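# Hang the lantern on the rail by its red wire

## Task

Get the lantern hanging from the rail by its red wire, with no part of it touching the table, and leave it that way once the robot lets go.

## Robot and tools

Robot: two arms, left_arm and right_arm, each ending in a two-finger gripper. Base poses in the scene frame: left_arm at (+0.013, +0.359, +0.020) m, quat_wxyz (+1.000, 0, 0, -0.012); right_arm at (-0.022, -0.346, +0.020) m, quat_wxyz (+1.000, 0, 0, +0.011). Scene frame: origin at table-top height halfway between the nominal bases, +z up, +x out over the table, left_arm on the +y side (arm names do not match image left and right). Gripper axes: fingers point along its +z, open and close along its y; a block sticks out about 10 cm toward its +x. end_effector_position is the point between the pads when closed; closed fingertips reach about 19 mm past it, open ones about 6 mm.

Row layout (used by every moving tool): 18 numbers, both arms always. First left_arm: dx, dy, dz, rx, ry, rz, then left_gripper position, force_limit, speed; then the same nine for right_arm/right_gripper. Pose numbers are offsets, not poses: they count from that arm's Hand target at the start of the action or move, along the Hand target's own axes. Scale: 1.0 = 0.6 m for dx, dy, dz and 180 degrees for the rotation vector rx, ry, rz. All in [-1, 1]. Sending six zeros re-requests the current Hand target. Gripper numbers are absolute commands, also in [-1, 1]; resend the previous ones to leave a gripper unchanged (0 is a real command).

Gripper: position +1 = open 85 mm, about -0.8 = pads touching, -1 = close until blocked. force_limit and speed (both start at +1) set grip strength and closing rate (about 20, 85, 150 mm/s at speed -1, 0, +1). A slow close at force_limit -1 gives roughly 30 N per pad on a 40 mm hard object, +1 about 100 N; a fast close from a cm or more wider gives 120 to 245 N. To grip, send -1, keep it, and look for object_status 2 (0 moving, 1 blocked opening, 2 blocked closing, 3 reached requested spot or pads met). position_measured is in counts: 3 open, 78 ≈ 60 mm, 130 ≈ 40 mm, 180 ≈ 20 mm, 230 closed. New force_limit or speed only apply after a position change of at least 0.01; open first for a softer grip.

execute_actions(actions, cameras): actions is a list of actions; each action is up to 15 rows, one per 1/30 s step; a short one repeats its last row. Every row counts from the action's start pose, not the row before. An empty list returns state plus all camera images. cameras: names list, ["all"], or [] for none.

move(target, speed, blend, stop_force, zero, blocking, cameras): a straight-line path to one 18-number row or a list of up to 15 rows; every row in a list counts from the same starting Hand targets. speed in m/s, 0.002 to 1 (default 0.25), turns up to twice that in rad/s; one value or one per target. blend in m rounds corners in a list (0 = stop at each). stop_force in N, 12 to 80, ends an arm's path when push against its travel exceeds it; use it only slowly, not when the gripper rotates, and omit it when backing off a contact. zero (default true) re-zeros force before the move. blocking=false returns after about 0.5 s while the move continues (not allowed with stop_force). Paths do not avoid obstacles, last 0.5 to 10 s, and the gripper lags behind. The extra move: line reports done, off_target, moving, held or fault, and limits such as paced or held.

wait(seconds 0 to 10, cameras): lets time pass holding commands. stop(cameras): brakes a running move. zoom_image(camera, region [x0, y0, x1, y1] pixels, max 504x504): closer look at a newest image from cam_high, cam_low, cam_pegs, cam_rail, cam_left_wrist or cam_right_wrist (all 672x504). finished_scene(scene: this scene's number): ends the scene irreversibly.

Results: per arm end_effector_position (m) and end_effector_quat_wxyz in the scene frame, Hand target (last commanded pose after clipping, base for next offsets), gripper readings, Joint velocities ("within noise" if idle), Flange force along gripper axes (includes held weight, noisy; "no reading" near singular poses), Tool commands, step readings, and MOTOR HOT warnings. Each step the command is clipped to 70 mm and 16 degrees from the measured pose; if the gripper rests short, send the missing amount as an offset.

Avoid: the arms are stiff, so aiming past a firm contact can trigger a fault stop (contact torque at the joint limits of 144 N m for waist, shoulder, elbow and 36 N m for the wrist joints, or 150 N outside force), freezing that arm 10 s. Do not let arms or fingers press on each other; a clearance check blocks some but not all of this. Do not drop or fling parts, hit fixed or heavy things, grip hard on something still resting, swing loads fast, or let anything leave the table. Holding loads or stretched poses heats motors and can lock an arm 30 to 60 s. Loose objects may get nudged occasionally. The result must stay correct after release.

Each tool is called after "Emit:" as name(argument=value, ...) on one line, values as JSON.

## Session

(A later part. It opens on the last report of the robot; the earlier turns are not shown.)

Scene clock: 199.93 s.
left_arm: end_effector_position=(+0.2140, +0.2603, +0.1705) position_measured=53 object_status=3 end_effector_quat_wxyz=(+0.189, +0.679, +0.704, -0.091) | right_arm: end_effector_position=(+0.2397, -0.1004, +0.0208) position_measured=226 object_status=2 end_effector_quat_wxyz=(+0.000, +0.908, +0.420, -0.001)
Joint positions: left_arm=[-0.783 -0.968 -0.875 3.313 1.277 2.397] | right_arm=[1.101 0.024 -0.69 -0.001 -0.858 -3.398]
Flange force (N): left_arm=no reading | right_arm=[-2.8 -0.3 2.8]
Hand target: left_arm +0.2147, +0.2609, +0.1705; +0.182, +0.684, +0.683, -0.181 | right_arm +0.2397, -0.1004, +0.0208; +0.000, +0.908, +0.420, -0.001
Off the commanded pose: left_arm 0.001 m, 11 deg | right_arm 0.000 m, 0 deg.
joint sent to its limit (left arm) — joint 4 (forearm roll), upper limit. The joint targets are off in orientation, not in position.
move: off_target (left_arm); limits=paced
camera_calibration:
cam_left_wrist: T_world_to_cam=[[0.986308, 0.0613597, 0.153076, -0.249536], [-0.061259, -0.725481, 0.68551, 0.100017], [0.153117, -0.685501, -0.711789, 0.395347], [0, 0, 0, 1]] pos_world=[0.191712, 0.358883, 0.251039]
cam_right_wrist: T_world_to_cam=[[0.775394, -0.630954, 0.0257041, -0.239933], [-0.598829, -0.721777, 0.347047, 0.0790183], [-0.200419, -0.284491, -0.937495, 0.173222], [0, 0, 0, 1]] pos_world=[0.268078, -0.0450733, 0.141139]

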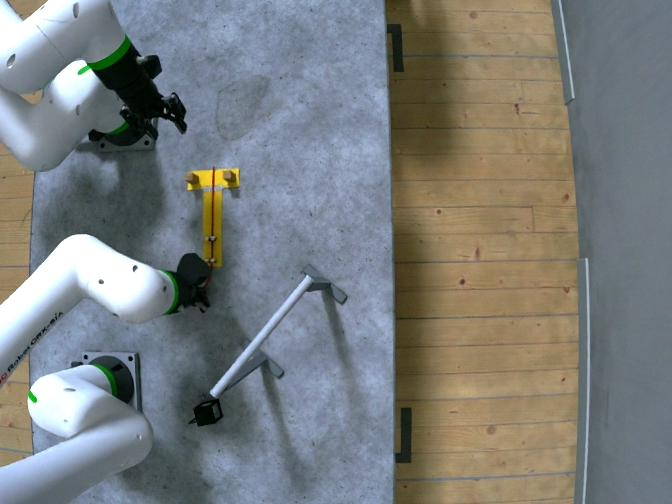

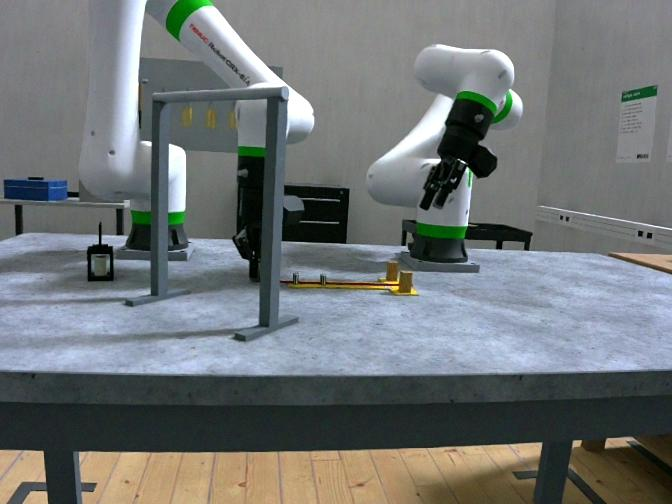

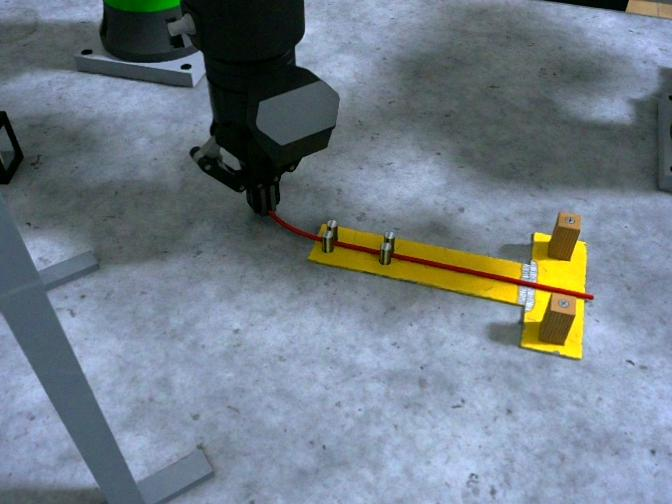

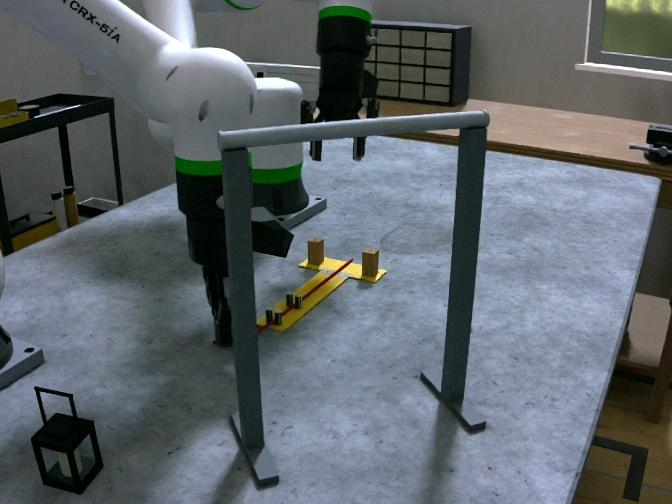

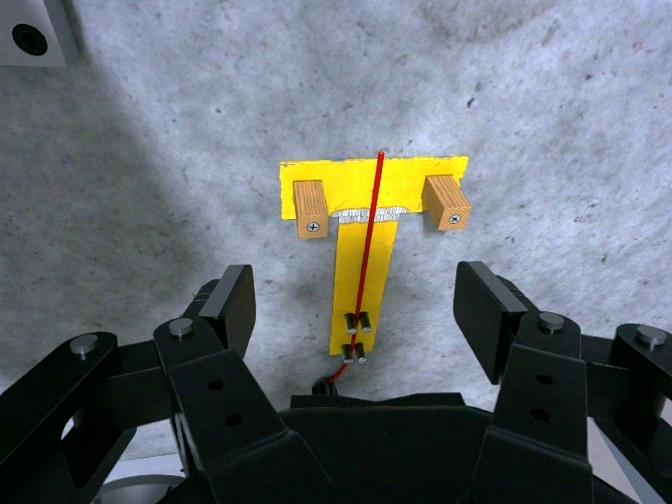

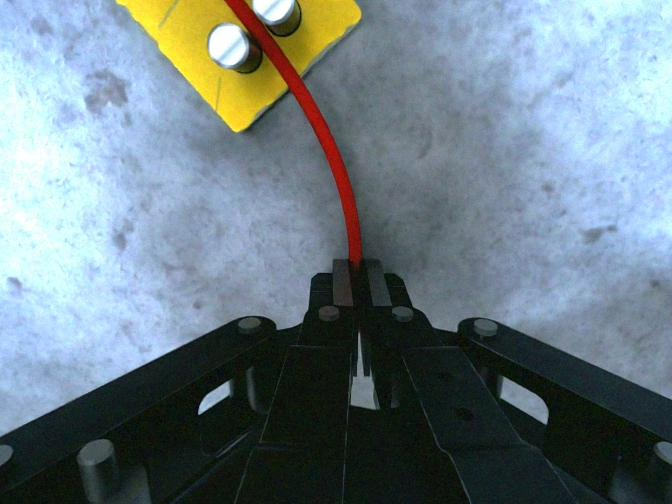

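Emit:
move(target=[-0.007,-0.005,0.165,-0.045,0.038,0,0.375,-1,-1,0,0,0,0,0,0,-1,0,-1], cameras=["cam_left_wrist","cam_pegs","cam_rail"])

Scene clock: 222.37 s.
left_arm: end_effector_position=(+0.2118, +0.2081, +0.0867) position_measured=82 object_status=3 end_effector_quat_wxyz=(+0.189, +0.679, +0.704, -0.092) | right_arm: end_effector_position=(+0.2397, -0.1004, +0.0208) position_measured=226 object_status=2 end_effector_quat_wxyz=(+0.000, +0.908, +0.420, -0.001)
Joint positions: left_arm=[-1.14 -0.959 -1.112 3.168 0.995 2.761] | right_arm=[1.101 0.024 -0.69 -0.001 -0.858 -3.398]
Flange force (N): left_arm=no reading | right_arm=[-2.5 0.2 2.4]
Hand target: left_arm +0.2118, +0.2081, +0.0867; +0.189, +0.679, +0.704, -0.092 | right_arm +0.2397, -0.1004, +0.0208; +0.000, +0.908, +0.420, -0.001
Off the commanded pose: left_arm 0.000 m, 0 deg | right_arm 0.000 m, 0 deg.
move: done
camera_calibration:
cam_left_wrist: T_world_to_cam=[[0.986461, 0.0610574, 0.152207, -0.23121], [-0.0610481, -0.724691, 0.686364, 0.119108], [0.152211, -0.686363, -0.711152, 0.300495], [0, 0, 0, 1]] pos_world=[0.189613, 0.306683, 0.167138]
Images, in order (width x height): cam_pegs 672x504, cam_rail 672x504, cam_left_wrist 672x504.

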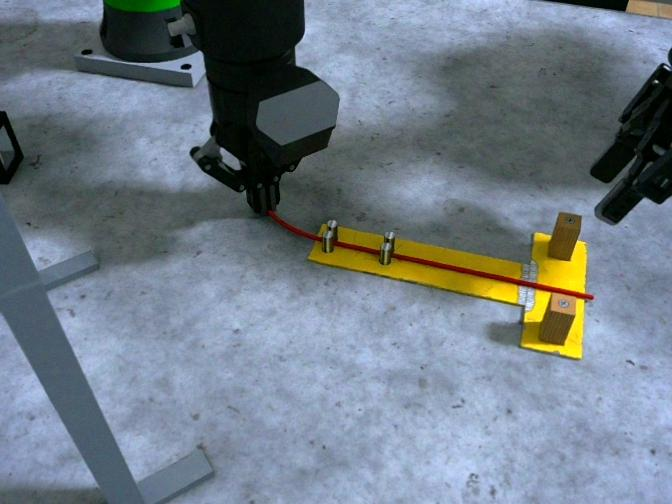

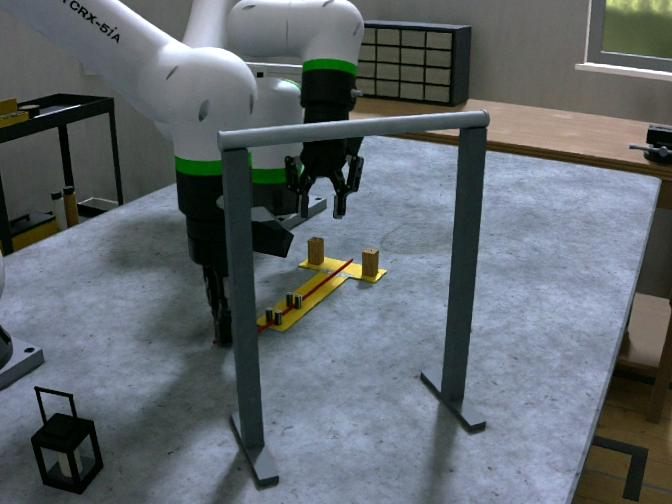

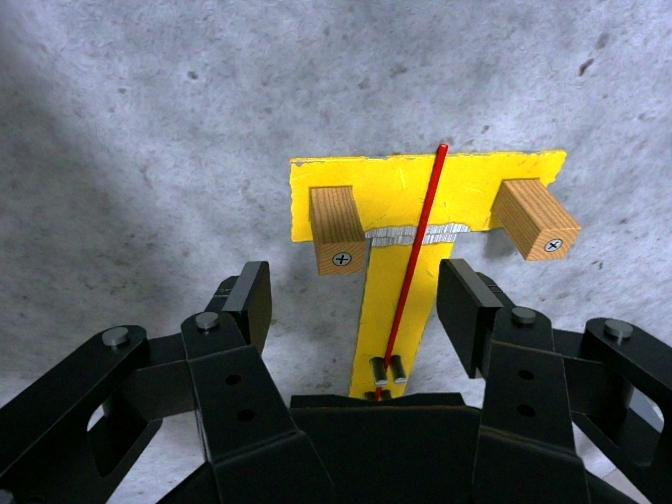

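Emit:
move(target=[[0,0,0.09,0,0,0,0.375,-1,-1,0,0,0,0,0,0,-1,0,-1],[0,0,0.09,0,0,0,-1,-1,-1,0,0,0,0,0,0,-1,0,-1]], speed=0.05, cameras=["cam_left_wrist","cam_pegs","cam_rail"])

Scene clock: 233.33 s.
left_arm: end_effector_position=(+0.2194, +0.1872, +0.0375) position_measured=174 object_status=0 end_effector_quat_wxyz=(+0.189, +0.679, +0.704, -0.092) | right_arm: end_effector_position=(+0.2397, -0.1004, +0.0208) position_measured=226 object_status=2 end_effector_quat_wxyz=(+0.000, +0.908, +0.420, -0.001)
Joint positions: left_arm=[-1.151 -0.752 -1.181 3.169 0.718 2.766] | right_arm=[1.101 0.024 -0.69 -0.001 -0.858 -3.398]
Flange force (N): left_arm=no reading | right_arm=[-1.9 -0.5 2.8]
Hand target: left_arm +0.2194, +0.1872, +0.0374; +0.189, +0.679, +0.704, -0.092 | right_arm +0.2397, -0.1004, +0.0208; +0.000, +0.908, +0.420, -0.001
Off the commanded pose: left_arm 0.000 m, 0 deg | right_arm 0.000 m, 0 deg.
move: done
camera_calibration:
cam_left_wrist: T_world_to_cam=[[0.986444, 0.0611352, 0.152288, -0.230076], [-0.0610576, -0.724649, 0.686408, 0.138259], [0.152319, -0.686401, -0.711092, 0.250041], [0, 0, 0, 1]] pos_world=[0.197312, 0.285883, 0.117938]
Images, in order (width x height): cam_pegs 672x504, cam_rail 672x504, cam_left_wrist 672x504.

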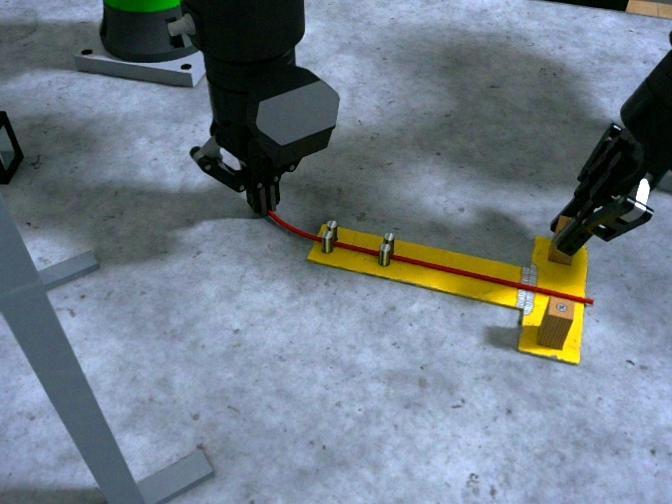

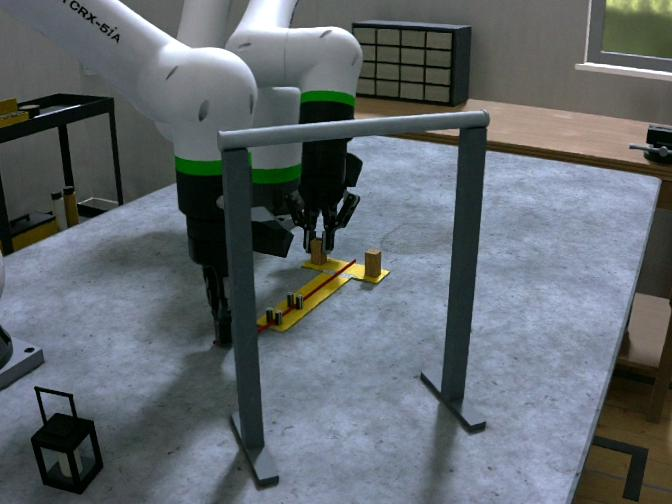

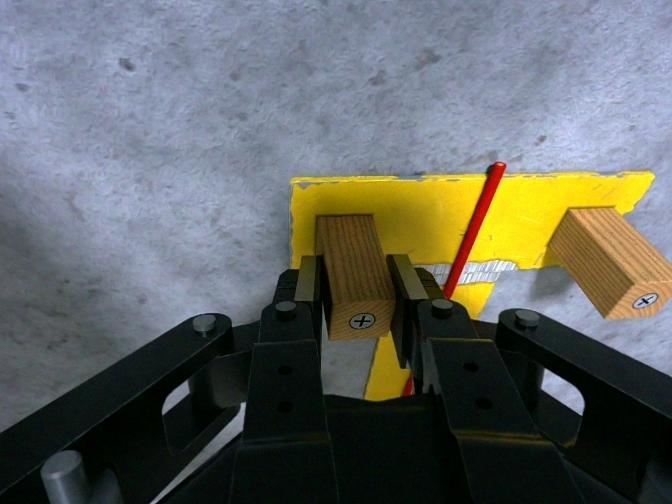

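Emit:
move(target=[[0,0,0,0,0,0,-1,-1,-1,0,0,0,0,0,0,-0.2,-0.5,-1],[0,0,0,0,0,0,-1,-1,-1,0,0,-0.15,0,0,0,-0.2,-0.5,-1]], cameras=["cam_right_wrist","cam_pegs","cam_rail"])

Scene clock: 249.50 s.
left_arm: end_effector_position=(+0.2194, +0.1872, +0.0374) position_measured=174 object_status=2 end_effector_quat_wxyz=(+0.189, +0.679, +0.704, -0.092) | right_arm: end_effector_position=(+0.2399, -0.1004, +0.1107) position_measured=154 object_status=3 end_effector_quat_wxyz=(+0.000, +0.908, +0.420, -0.001)
Joint positions: left_arm=[-1.151 -0.752 -1.181 3.169 0.718 2.766] | right_arm=[1.101 -0.127 -0.58 -0.001 -1.118 -3.399]
Flange force (N): left_arm=no reading | right_arm=[-1.5 0.5 3.1]
Hand target: left_arm +0.2194, +0.1872, +0.0374; +0.189, +0.679, +0.704, -0.092 | right_arm +0.2399, -0.1003, +0.1108; +0.000, +0.908, +0.420, -0.001
Off the commanded pose: left_arm 0.000 m, 0 deg | right_arm 0.000 m, 0 deg.
move: done
camera_calibration:
cam_right_wrist: T_world_to_cam=[[0.775369, -0.630981, 0.0257854, -0.242337], [-0.598863, -0.721716, 0.347115, 0.0478407], [-0.200413, -0.284584, -0.937468, 0.257604], [0, 0, 0, 1]] pos_world=[0.268178, -0.0450726, 0.231138]
Images, in order (width x height): cam_pegs 672x504, cam_rail 672x504, cam_right_wrist 672x504.

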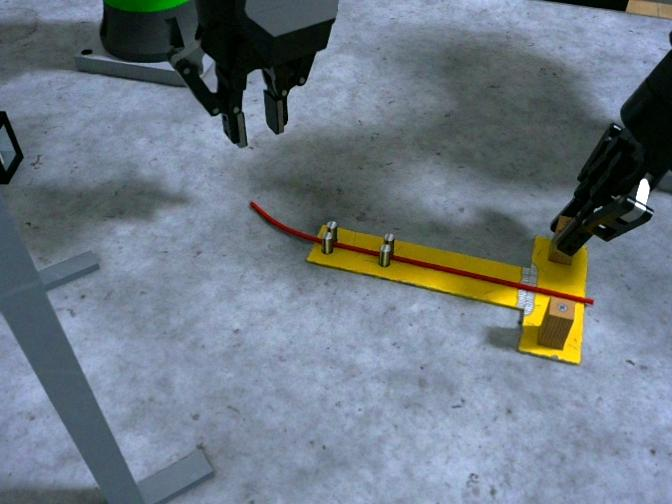

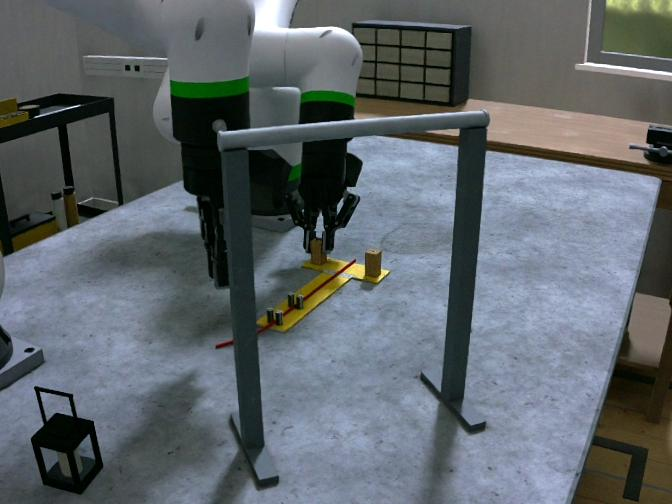

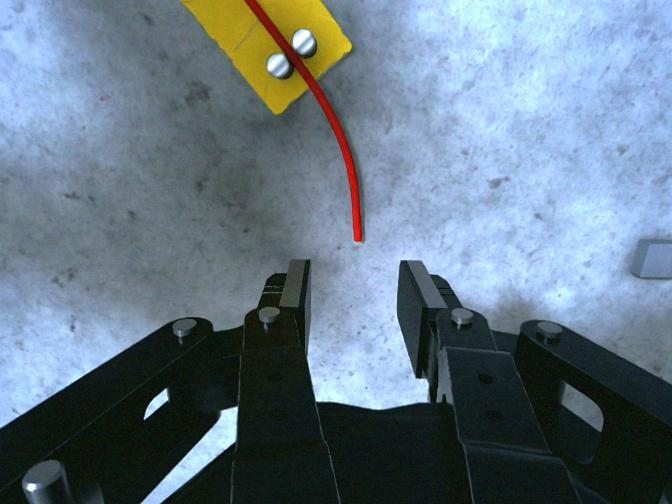

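Emit:
move(target=[[0,0,0,0,0,0,-1,-1,-1,0,0,0,0,0,-0.5,-0.2,-0.5,-1],[0,0,0,0,0,0,-1,-1,-1,0,0,0,0,0,-0.99,-0.2,-0.5,-1]], speed=0.6)

Emit:
move(target=[0,0,0,0,0,0,-1,-1,-1,0,0,0.15,0,0,0,-0.2,-0.5,-1], speed=0.05, stop_force=15, cameras=["cam_right_wrist","cam_pegs"])

Scene clock: 263.27 s.
left_arm: end_effector_position=(+0.2194, +0.1872, +0.0374) position_measured=174 object_status=2 end_effector_quat_wxyz=(+0.189, +0.679, +0.704, -0.092) | right_arm: end_effector_position=(+0.2399, -0.1003, +0.1108) position_measured=154 object_status=3 end_effector_quat_wxyz=(-0.001, -0.405, +0.914, +0.000)
Joint positions: left_arm=[-1.151 -0.752 -1.181 3.169 0.718 2.766] | right_arm=[1.101 -0.127 -0.58 -0.001 -1.118 -0.288]
Flange force (N): left_arm=no reading | right_arm=[2.2 0.7 3.2]
Hand target: left_arm +0.2194, +0.1872, +0.0374; +0.189, +0.679, +0.704, -0.092 | right_arm +0.2399, -0.1003, +0.1108; -0.001, -0.405, +0.914, +0.000
Off the commanded pose: left_arm 0.000 m, 0 deg | right_arm 0.000 m, 0 deg.
move: done

Scene clock: 265.80 s.
left_arm: end_effector_position=(+0.2194, +0.1872, +0.0374) position_measured=174 object_status=2 end_effector_quat_wxyz=(+0.189, +0.679, +0.704, -0.092) | right_arm: end_effector_position=(+0.2397, -0.1004, +0.0208) position_measured=154 object_status=3 end_effector_quat_wxyz=(-0.001, -0.405, +0.914, +0.000)
Joint positions: left_arm=[-1.151 -0.752 -1.181 3.169 0.718 2.766] | right_arm=[1.101 0.024 -0.69 -0.002 -0.858 -0.288]
Flange force (N): left_arm=no reading | right_arm=[1.2 -0.1 2.9]
Hand target: left_arm +0.2194, +0.1872, +0.0374; +0.189, +0.679, +0.704, -0.092 | right_arm +0.2397, -0.1004, +0.0208; -0.001, -0.405, +0.914, +0.000
Off the commanded pose: left_arm 0.000 m, 0 deg | right_arm 0.000 m, 0 deg.
move: done
camera_calibration:
cam_right_wrist: T_world_to_cam=[[-0.755082, 0.65506, 0.027354, 0.256073], [0.622313, 0.702955, 0.344354, -0.0706511], [0.206344, 0.277038, -0.938441, 0.132135], [0, 0, 0, 1]] pos_world=[0.210058, -0.154685, 0.141325]
Images, in order (width x height): cam_pegs 672x504, cam_right_wrist 672x504.

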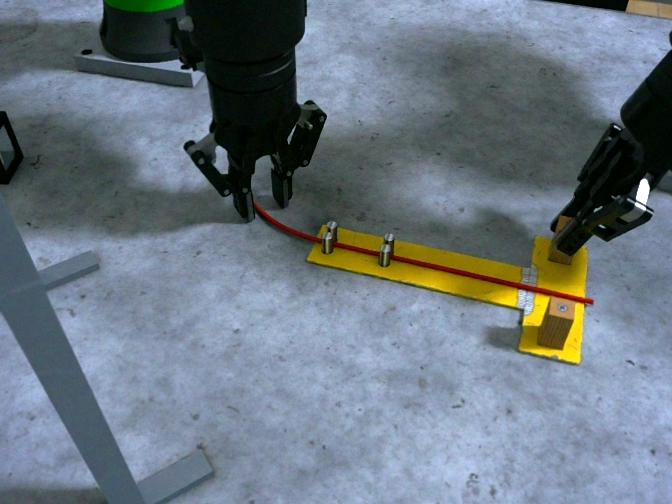

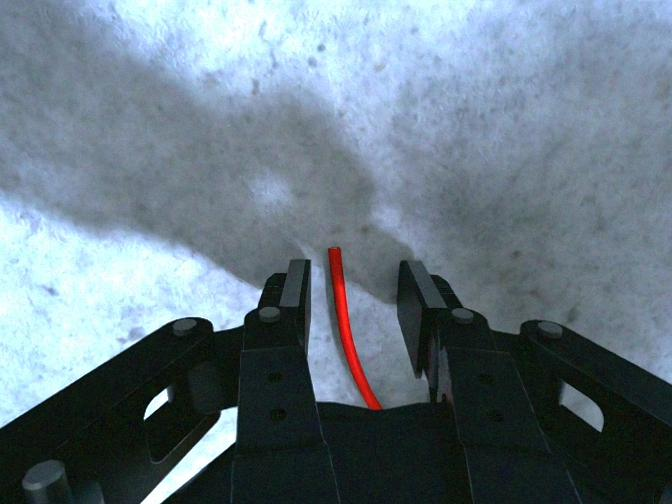

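Emit:
move(target=[[0,0,0,0,0,0,-1,-1,-1,0,-0.007,0,0,0,0,-0.2,-0.5,-1],[0,0,0,0,0,0,-1,-1,-1,0,-0.007,0,0,0,0,-1,0,-1]])

Emit:
move(target=[[0,0,0,0,0,0,-1,-1,-1,0.001,0.035,0,0,0,0.183,-1,0,-1],[0,0,0,0,0,0,-1,-1,-1,-0.011,0.073,0,0,0,0.378,-1,0,-1]], blend=0.005, speed=0.1, cameras=["cam_right_wrist","cam_left_wrist","cam_pegs"])

Scene clock: 285.03 s.
left_arm: end_effector_position=(+0.2194, +0.1872, +0.0374) position_measured=174 object_status=2 end_effector_quat_wxyz=(+0.189, +0.679, +0.704, -0.092) | right_arm: end_effector_position=(+0.2429, -0.1032, +0.0208) position_measured=226 object_status=0 end_effector_quat_wxyz=(-0.001, -0.405, +0.914, +0.000)
Joint positions: left_arm=[-1.151 -0.752 -1.181 3.169 0.718 2.766] | right_arm=[1.089 0.025 -0.689 -0.001 -0.858 -0.276]
Flange force (N): left_arm=no reading | right_arm=[1.4 1.5 2.5]
Hand target: left_arm +0.2194, +0.1872, +0.0374; +0.189, +0.679, +0.704, -0.092 | right_arm +0.2428, -0.1032, +0.0208; -0.001, -0.405, +0.914, +0.000
Off the commanded pose: left_arm 0.000 m, 0 deg | right_arm 0.000 m, 0 deg.
move: done

Scene clock: 291.33 s.
left_arm: end_effector_position=(+0.2194, +0.1872, +0.0374) position_measured=174 object_status=2 end_effector_quat_wxyz=(+0.189, +0.679, +0.704, -0.092) | right_arm: end_effector_position=(+0.2148, -0.0689, +0.0208) position_measured=226 object_status=2 end_effector_quat_wxyz=(-0.001, +0.176, +0.984, +0.000)
Joint positions: left_arm=[-1.151 -0.752 -1.181 3.169 0.718 2.766] | right_arm=[1.205 0.038 -0.676 -0.002 -0.859 -1.58]
Flange force (N): left_arm=no reading | right_arm=[1.1 -0.8 2.8]
Hand target: left_arm +0.2194, +0.1872, +0.0374; +0.189, +0.679, +0.704, -0.092 | right_arm +0.2148, -0.0689, +0.0208; -0.001, +0.176, +0.984, +0.000
Off the commanded pose: left_arm 0.000 m, 0 deg | right_arm 0.000 m, 0 deg.
move: done
camera_calibration:
cam_left_wrist: T_world_to_cam=[[0.986445, 0.0611143, 0.152287, -0.23007], [-0.0610619, -0.724696, 0.686357, 0.138279], [0.152308, -0.686353, -0.711141, 0.250035], [0, 0, 0, 1]] pos_world=[0.197312, 0.285883, 0.117938]
cam_right_wrist: T_world_to_cam=[[0.325259, 0.945284, 0.0253824, 0.00458615], [0.884853, -0.313714, 0.344411, -0.203719], [0.333529, -0.0895632, -0.938476, 0.0759633], [0, 0, 0, 1]] pos_world=[0.153434, -0.0614412, 0.141336]
Images, in order (width x height): cam_pegs 672x504, cam_left_wrist 672x504, cam_right_wrist 672x504.

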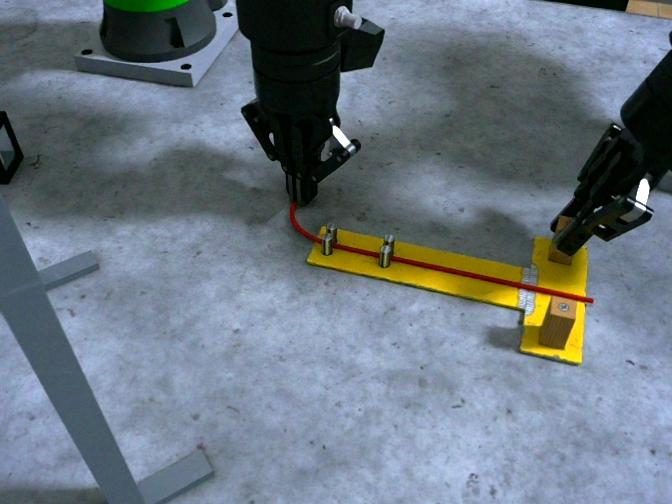

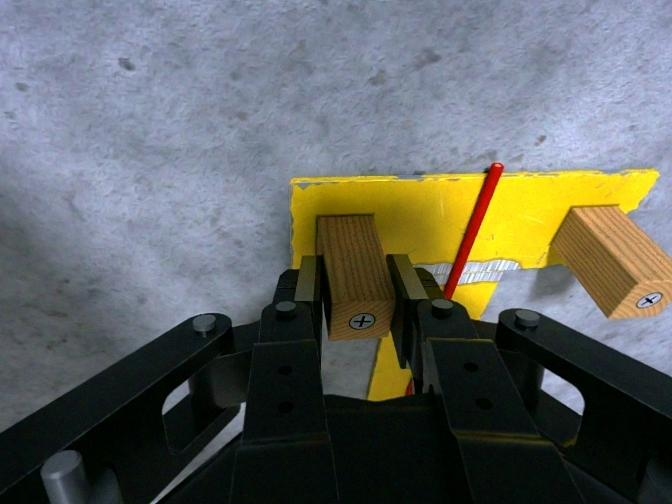

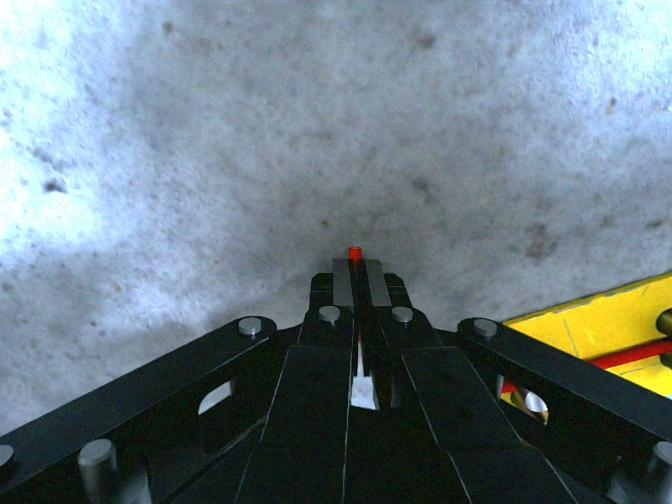

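Emit:
move(target=[[0,0,0,0,0,0,-1,-1,-1,0.017,0.029,0,0,0,0.167,-1,0,-1],[0,0,0,0,0,0,-1,-1,-1,0.025,0.055,0,0,0,0.317,-1,0,-1]], blend=0.003, speed=0.1)

Emit:
move(target=[[0,0,0,0,0,0,-1,-1,-1,0,0,0,0,0,0,-0.3,-0.5,-1],[0,0,0,0,0,0,-1,-1,-1,0,0,-0.15,0,0,0,-0.3,-0.5,-1]], cameras=["cam_right_wrist","cam_high","cam_pegs"])

Scene clock: 306.77 s.
left_arm: end_effector_position=(+0.2194, +0.1872, +0.0374) position_measured=174 object_status=2 end_effector_quat_wxyz=(+0.189, +0.679, +0.704, -0.092) | right_arm: end_effector_position=(+0.2121, -0.0328, +0.0208) position_measured=226 object_status=2 end_effector_quat_wxyz=(+0.000, +0.624, +0.781, -0.001)
Joint positions: left_arm=[-1.151 -0.752 -1.181 3.169 0.718 2.766] | right_arm=[1.245 0.103 -0.605 -0.002 -0.864 -2.615]
Flange force (N): left_arm=no reading | right_arm=[0.0 -1.6 1.6]
Hand target: left_arm +0.2194, +0.1872, +0.0374; +0.189, +0.679, +0.704, -0.092 | right_arm +0.2122, -0.0328, +0.0208; +0.000, +0.624, +0.781, -0.001
Off the commanded pose: left_arm 0.000 m, 0 deg | right_arm 0.000 m, 0 deg.
move: done

Scene clock: 309.00 s.
left_arm: end_effector_position=(+0.2194, +0.1872, +0.0374) position_measured=174 object_status=2 end_effector_quat_wxyz=(+0.189, +0.679, +0.704, -0.092) | right_arm: end_effector_position=(+0.2123, -0.0327, +0.1107) position_measured=167 object_status=3 end_effector_quat_wxyz=(+0.000, +0.624, +0.781, -0.001)
Joint positions: left_arm=[-1.151 -0.752 -1.181 3.169 0.718 2.766] | right_arm=[1.244 -0.039 -0.501 -0.001 -1.111 -2.615]
Flange force (N): left_arm=no reading | right_arm=[-2.3 1.5 2.4]
Hand target: left_arm +0.2194, +0.1872, +0.0374; +0.189, +0.679, +0.704, -0.092 | right_arm +0.2123, -0.0327, +0.1108; +0.000, +0.624, +0.781, -0.001
Off the commanded pose: left_arm 0.000 m, 0 deg | right_arm 0.000 m, 0 deg.
move: done
camera_calibration:
cam_right_wrist: T_world_to_cam=[[0.970158, 0.24119, 0.0249174, -0.191005], [0.217987, -0.912569, 0.345976, -0.0994135], [0.106185, -0.33022, -0.937912, 0.204803], [0, 0, 0, 1]] pos_world=[0.185229, 0.0229768, 0.231241]
Images, in order (width x height): cam_high 672x504, cam_pegs 672x504, cam_right_wrist 672x504.

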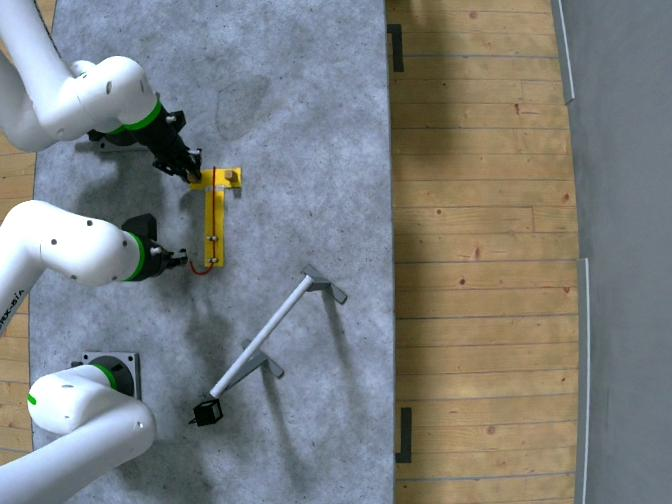

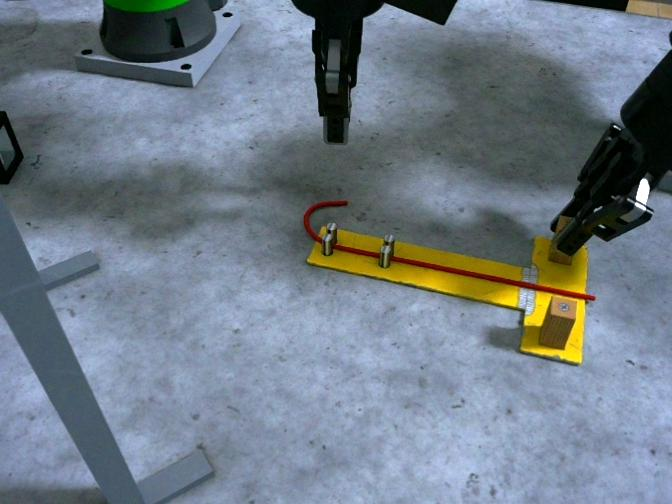

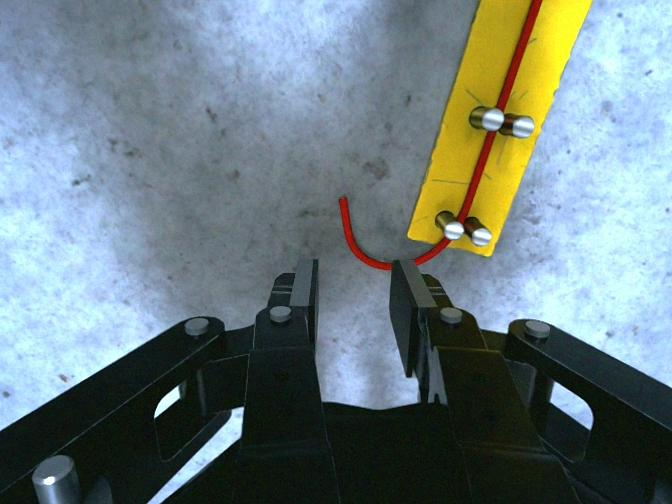

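Emit:
move(target=[[0,0,0,0,0,0,-1,-1,-1,0,0,0,0,0,-0.5,-0.3,-0.5,-1],[0,0,0,0,0,0,-1,-1,-1,0.229,0.144,0,0,0,-0.937,-0.3,-0.5,-1]], speed=0.5, cameras=["cam_right_wrist","cam_high","cam_pegs","cam_left_wrist"])

Scene clock: 331.87 s.
left_arm: end_effector_position=(+0.2194, +0.1872, +0.0374) position_measured=174 object_status=2 end_effector_quat_wxyz=(+0.189, +0.679, +0.704, -0.092) | right_arm: end_effector_position=(+0.2663, +0.1203, +0.1106) position_measured=167 object_status=3 end_effector_quat_wxyz=(+0.001, +0.716, -0.699, +0.000)
Joint positions: left_arm=[-1.151 -0.752 -1.181 3.169 0.718 2.766] | right_arm=[1.233 0.341 -0.062 -0.001 -1.17 0.339]
Flange force (N): left_arm=no reading | right_arm=[2.3 1.4 3.2]
Hand target: left_arm +0.2194, +0.1872, +0.0374; +0.189, +0.679, +0.704, -0.092 | right_arm +0.2663, +0.1203, +0.1106; +0.001, +0.716, -0.699, +0.000
Off the commanded pose: left_arm 0.000 m, 0 deg | right_arm 0.000 m, 0 deg.
move: done
camera_calibration:
cam_left_wrist: T_world_to_cam=[[0.986445, 0.0611143, 0.152287, -0.23007], [-0.0610619, -0.724696, 0.686357, 0.138279], [0.152308, -0.686353, -0.711141, 0.250035], [0, 0, 0, 1]] pos_world=[0.197312, 0.285883, 0.117938]
cam_right_wrist: T_world_to_cam=[[-0.998563, -0.0456971, 0.0279895, 0.278211], [-0.0332439, 0.937915, 0.345267, -0.127136], [-0.0420295, 0.343841, -0.938087, 0.207885], [0, 0, 0, 1]] pos_world=[0.282322, 0.0604769, 0.231123]
Images, in order (width x height): cam_high 672x504, cam_pegs 672x504, cam_left_wrist 672x504, cam_right_wrist 672x504.

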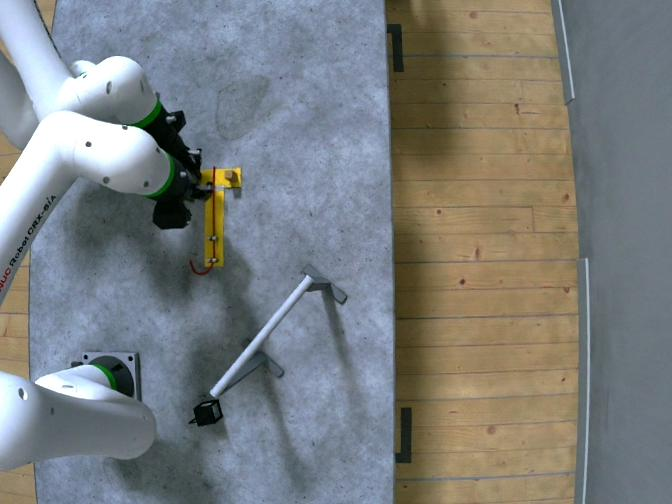

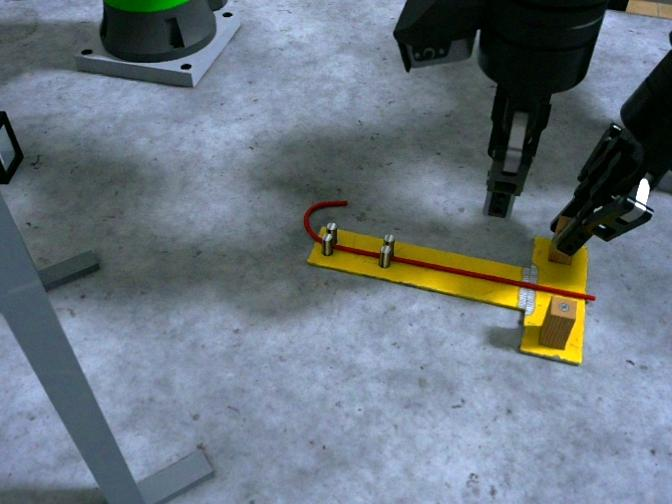

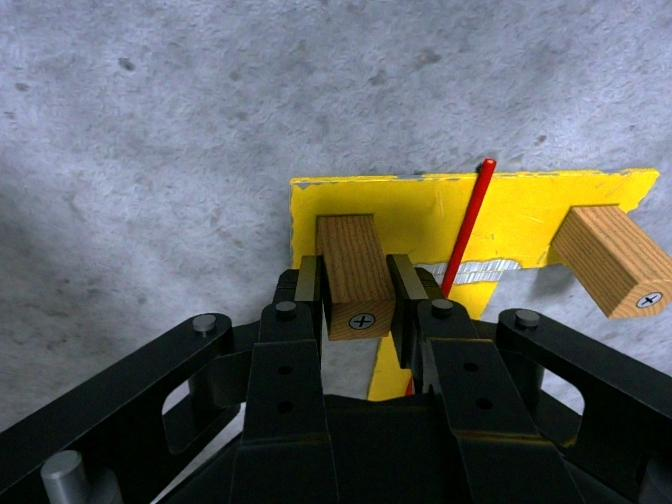

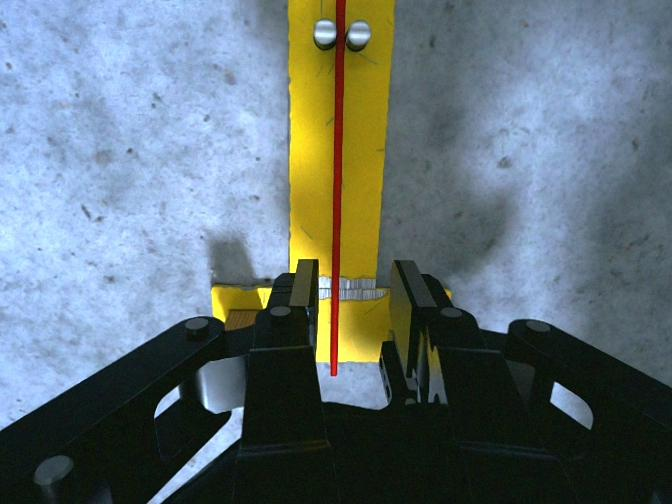

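Emit:
move(target=[0,0,0,0,0,0,-1,-1,-1,0,0.002,0.139,0,0,0,-0.3,-0.5,-1], speed=0.04, stop_force=13)

Emit:
move(target=[0,0,0,0,0,0,-1,-1,-1,0,0,0,0,0,0,-1,0,-1], cameras=["cam_right_wrist","cam_pegs","cam_low"])

Emit:
zoom_image(camera="cam_low", region=[260, 220, 440, 320])

Scene clock: 346.10 s.
left_arm: end_effector_position=(+0.2194, +0.1872, +0.0374) position_measured=174 object_status=2 end_effector_quat_wxyz=(+0.189, +0.679, +0.704, -0.092) | right_arm: end_effector_position=(+0.2650, +0.1203, +0.0272) position_measured=167 object_status=3 end_effector_quat_wxyz=(+0.001, +0.716, -0.699, +0.000)
Joint positions: left_arm=[-1.151 -0.752 -1.181 3.169 0.718 2.766] | right_arm=[1.236 0.436 -0.148 -0.002 -0.988 0.337]
Flange force (N): left_arm=no reading | right_arm=[1.8 1.2 2.8]
Hand target: left_arm +0.2194, +0.1872, +0.0374; +0.189, +0.679, +0.704, -0.092 | right_arm +0.2650, +0.1203, +0.0272; +0.001, +0.716, -0.699, +0.000
Off the commanded pose: left_arm 0.000 m, 0 deg | right_arm 0.000 m, 0 deg.
move: done

Scene clock: 347.60 s.
left_arm: end_effector_position=(+0.2194, +0.1872, +0.0374) position_measured=174 object_status=2 end_effector_quat_wxyz=(+0.189, +0.679, +0.704, -0.092) | right_arm: end_effector_position=(+0.2650, +0.1203, +0.0272) position_measured=231 object_status=0 end_effector_quat_wxyz=(+0.001, +0.716, -0.699, +0.000)
Joint positions: left_arm=[-1.151 -0.752 -1.181 3.169 0.718 2.766] | right_arm=[1.236 0.436 -0.148 -0.002 -0.988 0.337]
Flange force (N): left_arm=no reading | right_arm=[0.7 0.6 -8.3]
Hand target: left_arm +0.2194, +0.1872, +0.0374; +0.189, +0.679, +0.704, -0.092 | right_arm +0.2650, +0.1203, +0.0272; +0.001, +0.716, -0.699, +0.000
Off the commanded pose: left_arm 0.000 m, 0 deg | right_arm 0.000 m, 0 deg.
move: done
camera_calibration:
cam_right_wrist: T_world_to_cam=[[-0.998559, -0.0457316, 0.0280831, 0.27923], [-0.0332439, 0.937914, 0.345271, -0.0982905], [-0.0421294, 0.343839, -0.938083, 0.129655], [0, 0, 0, 1]] pos_world=[0.281022, 0.0603771, 0.147723]
Images, in order (width x height): cam_low 672x504, cam_pegs 672x504, cam_right_wrist 672x504.

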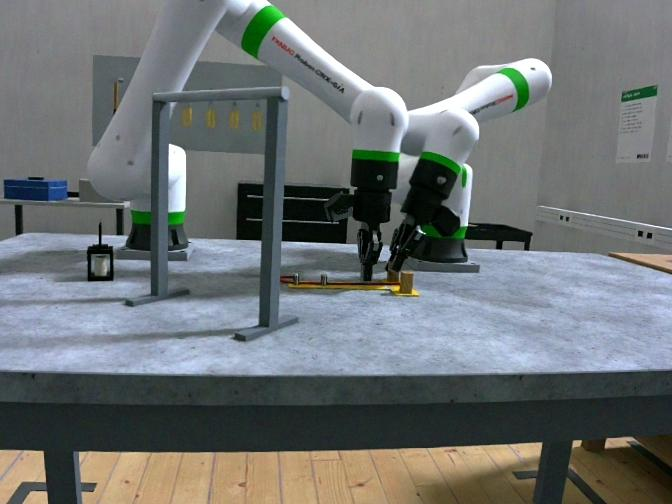

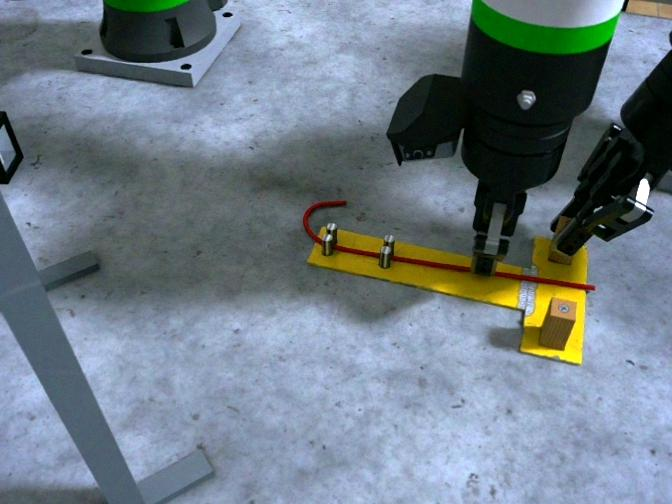

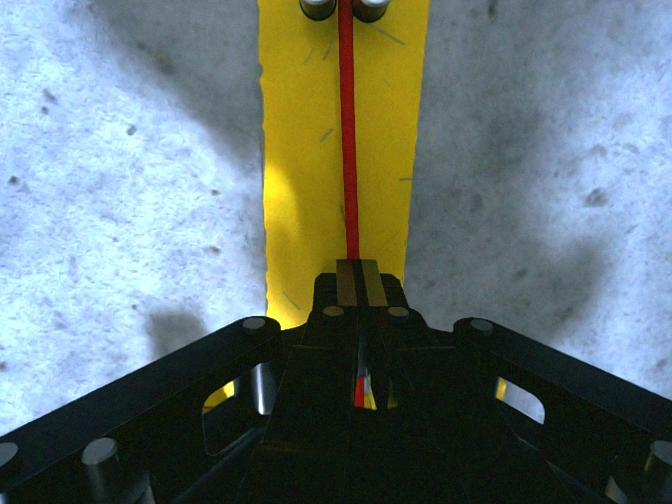

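Scaled by 2.800 from the camera's 672x504 image, which has a finer 960x720 frame.

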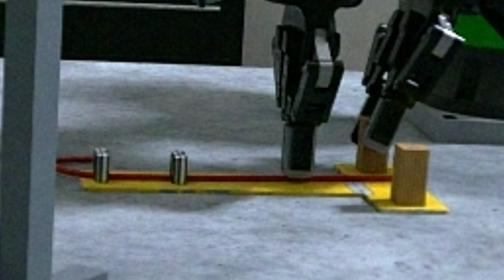

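Emit:
move(target=[0,0,0,0,0,0,-1,-1,-1,0,0,0,0,0,0,-0.4,0,-1])

Emit:
move(target=[0,0,0,0,0,0,-1,-1,-1,0,0,0.01,0,0,0,-0.4,0,-1], speed=0.02, stop_force=13)

Emit:
move(target=[0,0,0,0,0,0,-1,-1,-1,0,0,0,0,0,0,-1,0,-1], cameras=["cam_right_wrist","cam_pegs","cam_low"])

Emit:
zoom_image(camera="cam_low", region=[260, 220, 440, 320])

Scene clock: 353.37 s.
left_arm: end_effector_position=(+0.2194, +0.1872, +0.0374) position_measured=174 object_status=2 end_effector_quat_wxyz=(+0.189, +0.679, +0.704, -0.092) | right_arm: end_effector_position=(+0.2650, +0.1203, +0.0272) position_measured=179 object_status=0 end_effector_quat_wxyz=(+0.001, +0.716, -0.699, +0.000)
Joint positions: left_arm=[-1.151 -0.752 -1.181 3.169 0.718 2.766] | right_arm=[1.236 0.436 -0.148 -0.002 -0.988 0.337]
Flange force (N): left_arm=no reading | right_arm=[1.4 1.4 3.0]
Hand target: left_arm +0.2194, +0.1872, +0.0374; +0.189, +0.679, +0.704, -0.092 | right_arm +0.2650, +0.1203, +0.0272; +0.001, +0.716, -0.699, +0.000
Off the commanded pose: left_arm 0.000 m, 0 deg | right_arm 0.000 m, 0 deg.
move: done

Scene clock: 354.30 s.
left_arm: end_effector_position=(+0.2194, +0.1872, +0.0374) position_measured=174 object_status=2 end_effector_quat_wxyz=(+0.189, +0.679, +0.704, -0.092) | right_arm: end_effector_position=(+0.2650, +0.1203, +0.0230) position_measured=179 object_status=3 end_effector_quat_wxyz=(+0.001, +0.716, -0.699, +0.000)
Joint positions: left_arm=[-1.151 -0.752 -1.181 3.169 0.718 2.766] | right_arm=[1.236 0.441 -0.151 -0.002 -0.979 0.337]
Flange force (N): left_arm=no reading | right_arm=[6.5 5.4 -37.1]
Hand target: left_arm +0.2194, +0.1872, +0.0374; +0.189, +0.679, +0.704, -0.092 | right_arm +0.2650, +0.1203, +0.0230; +0.001, +0.716, -0.699, +0.000 (not the last commanded pose)
Off the commanded pose: left_arm 0.000 m, 0 deg | right_arm 0.002 m, 0 deg.
move: contact (right_arm)

Scene clock: 355.67 s.
left_arm: end_effector_position=(+0.2194, +0.1872, +0.0374) position_measured=174 object_status=2 end_effector_quat_wxyz=(+0.189, +0.679, +0.704, -0.092) | right_arm: end_effector_position=(+0.2650, +0.1203, +0.0230) position_measured=226 object_status=0 end_effector_quat_wxyz=(+0.001, +0.716, -0.699, +0.000)
Joint positions: left_arm=[-1.151 -0.752 -1.181 3.169 0.718 2.766] | right_arm=[1.236 0.442 -0.151 -0.002 -0.979 0.337]
Flange force (N): left_arm=no reading | right_arm=[-0.3 -6.7 -37.5]
Hand target: left_arm +0.2194, +0.1872, +0.0374; +0.189, +0.679, +0.704, -0.092 | right_arm +0.2650, +0.1203, +0.0230; +0.001, +0.716, -0.699, +0.000
Off the commanded pose: left_arm 0.000 m, 0 deg | right_arm 0.000 m, 0 deg.
move: done
camera_calibration:
cam_right_wrist: T_world_to_cam=[[-0.998563, -0.045704, 0.0279839, 0.279368], [-0.0332469, 0.937871, 0.345388, -0.0969126], [-0.0420309, 0.343961, -0.938043, 0.125547], [0, 0, 0, 1]] pos_world=[0.281022, 0.0604763, 0.143423]
Images, in order (width x height): cam_low 672x504, cam_pegs 672x504, cam_right_wrist 672x504.

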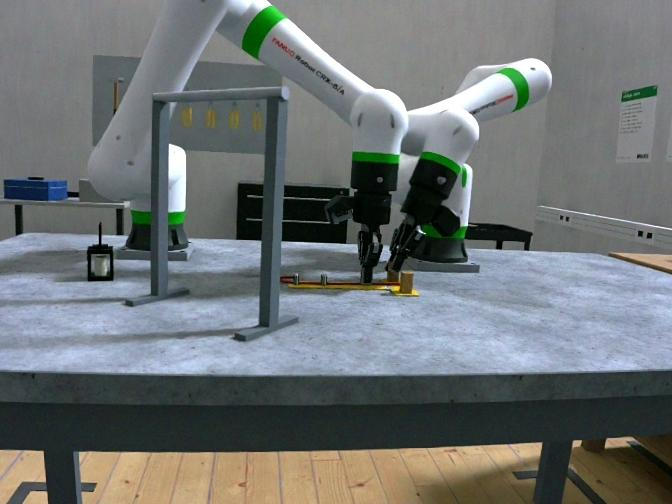

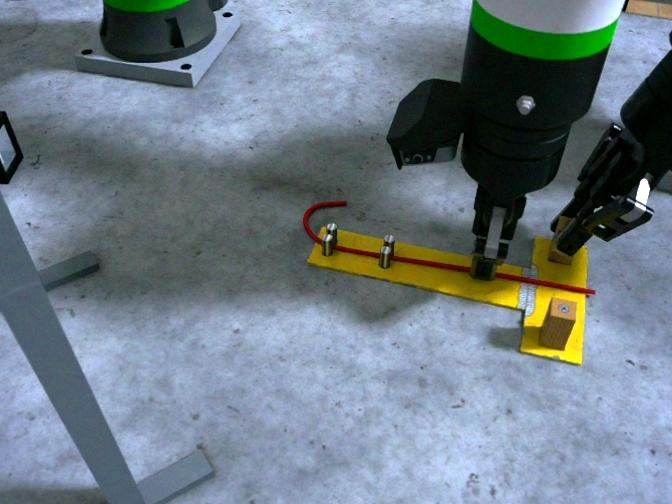

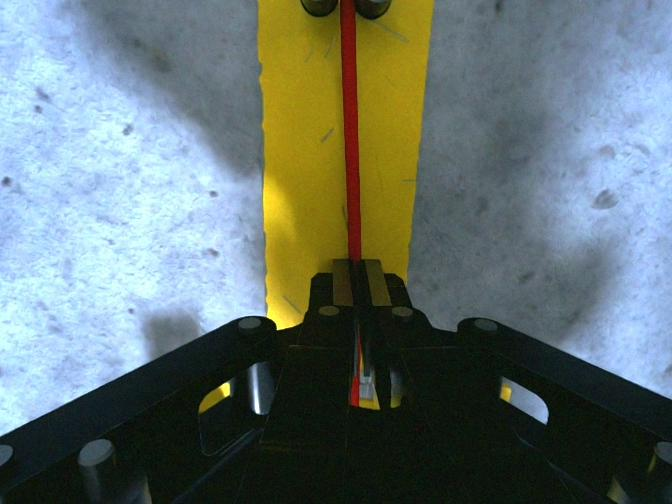

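Scaled by 2.800 from the camera's 672x504 image, which has a finer 960x720 frame.

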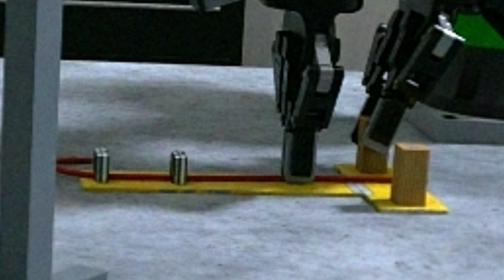

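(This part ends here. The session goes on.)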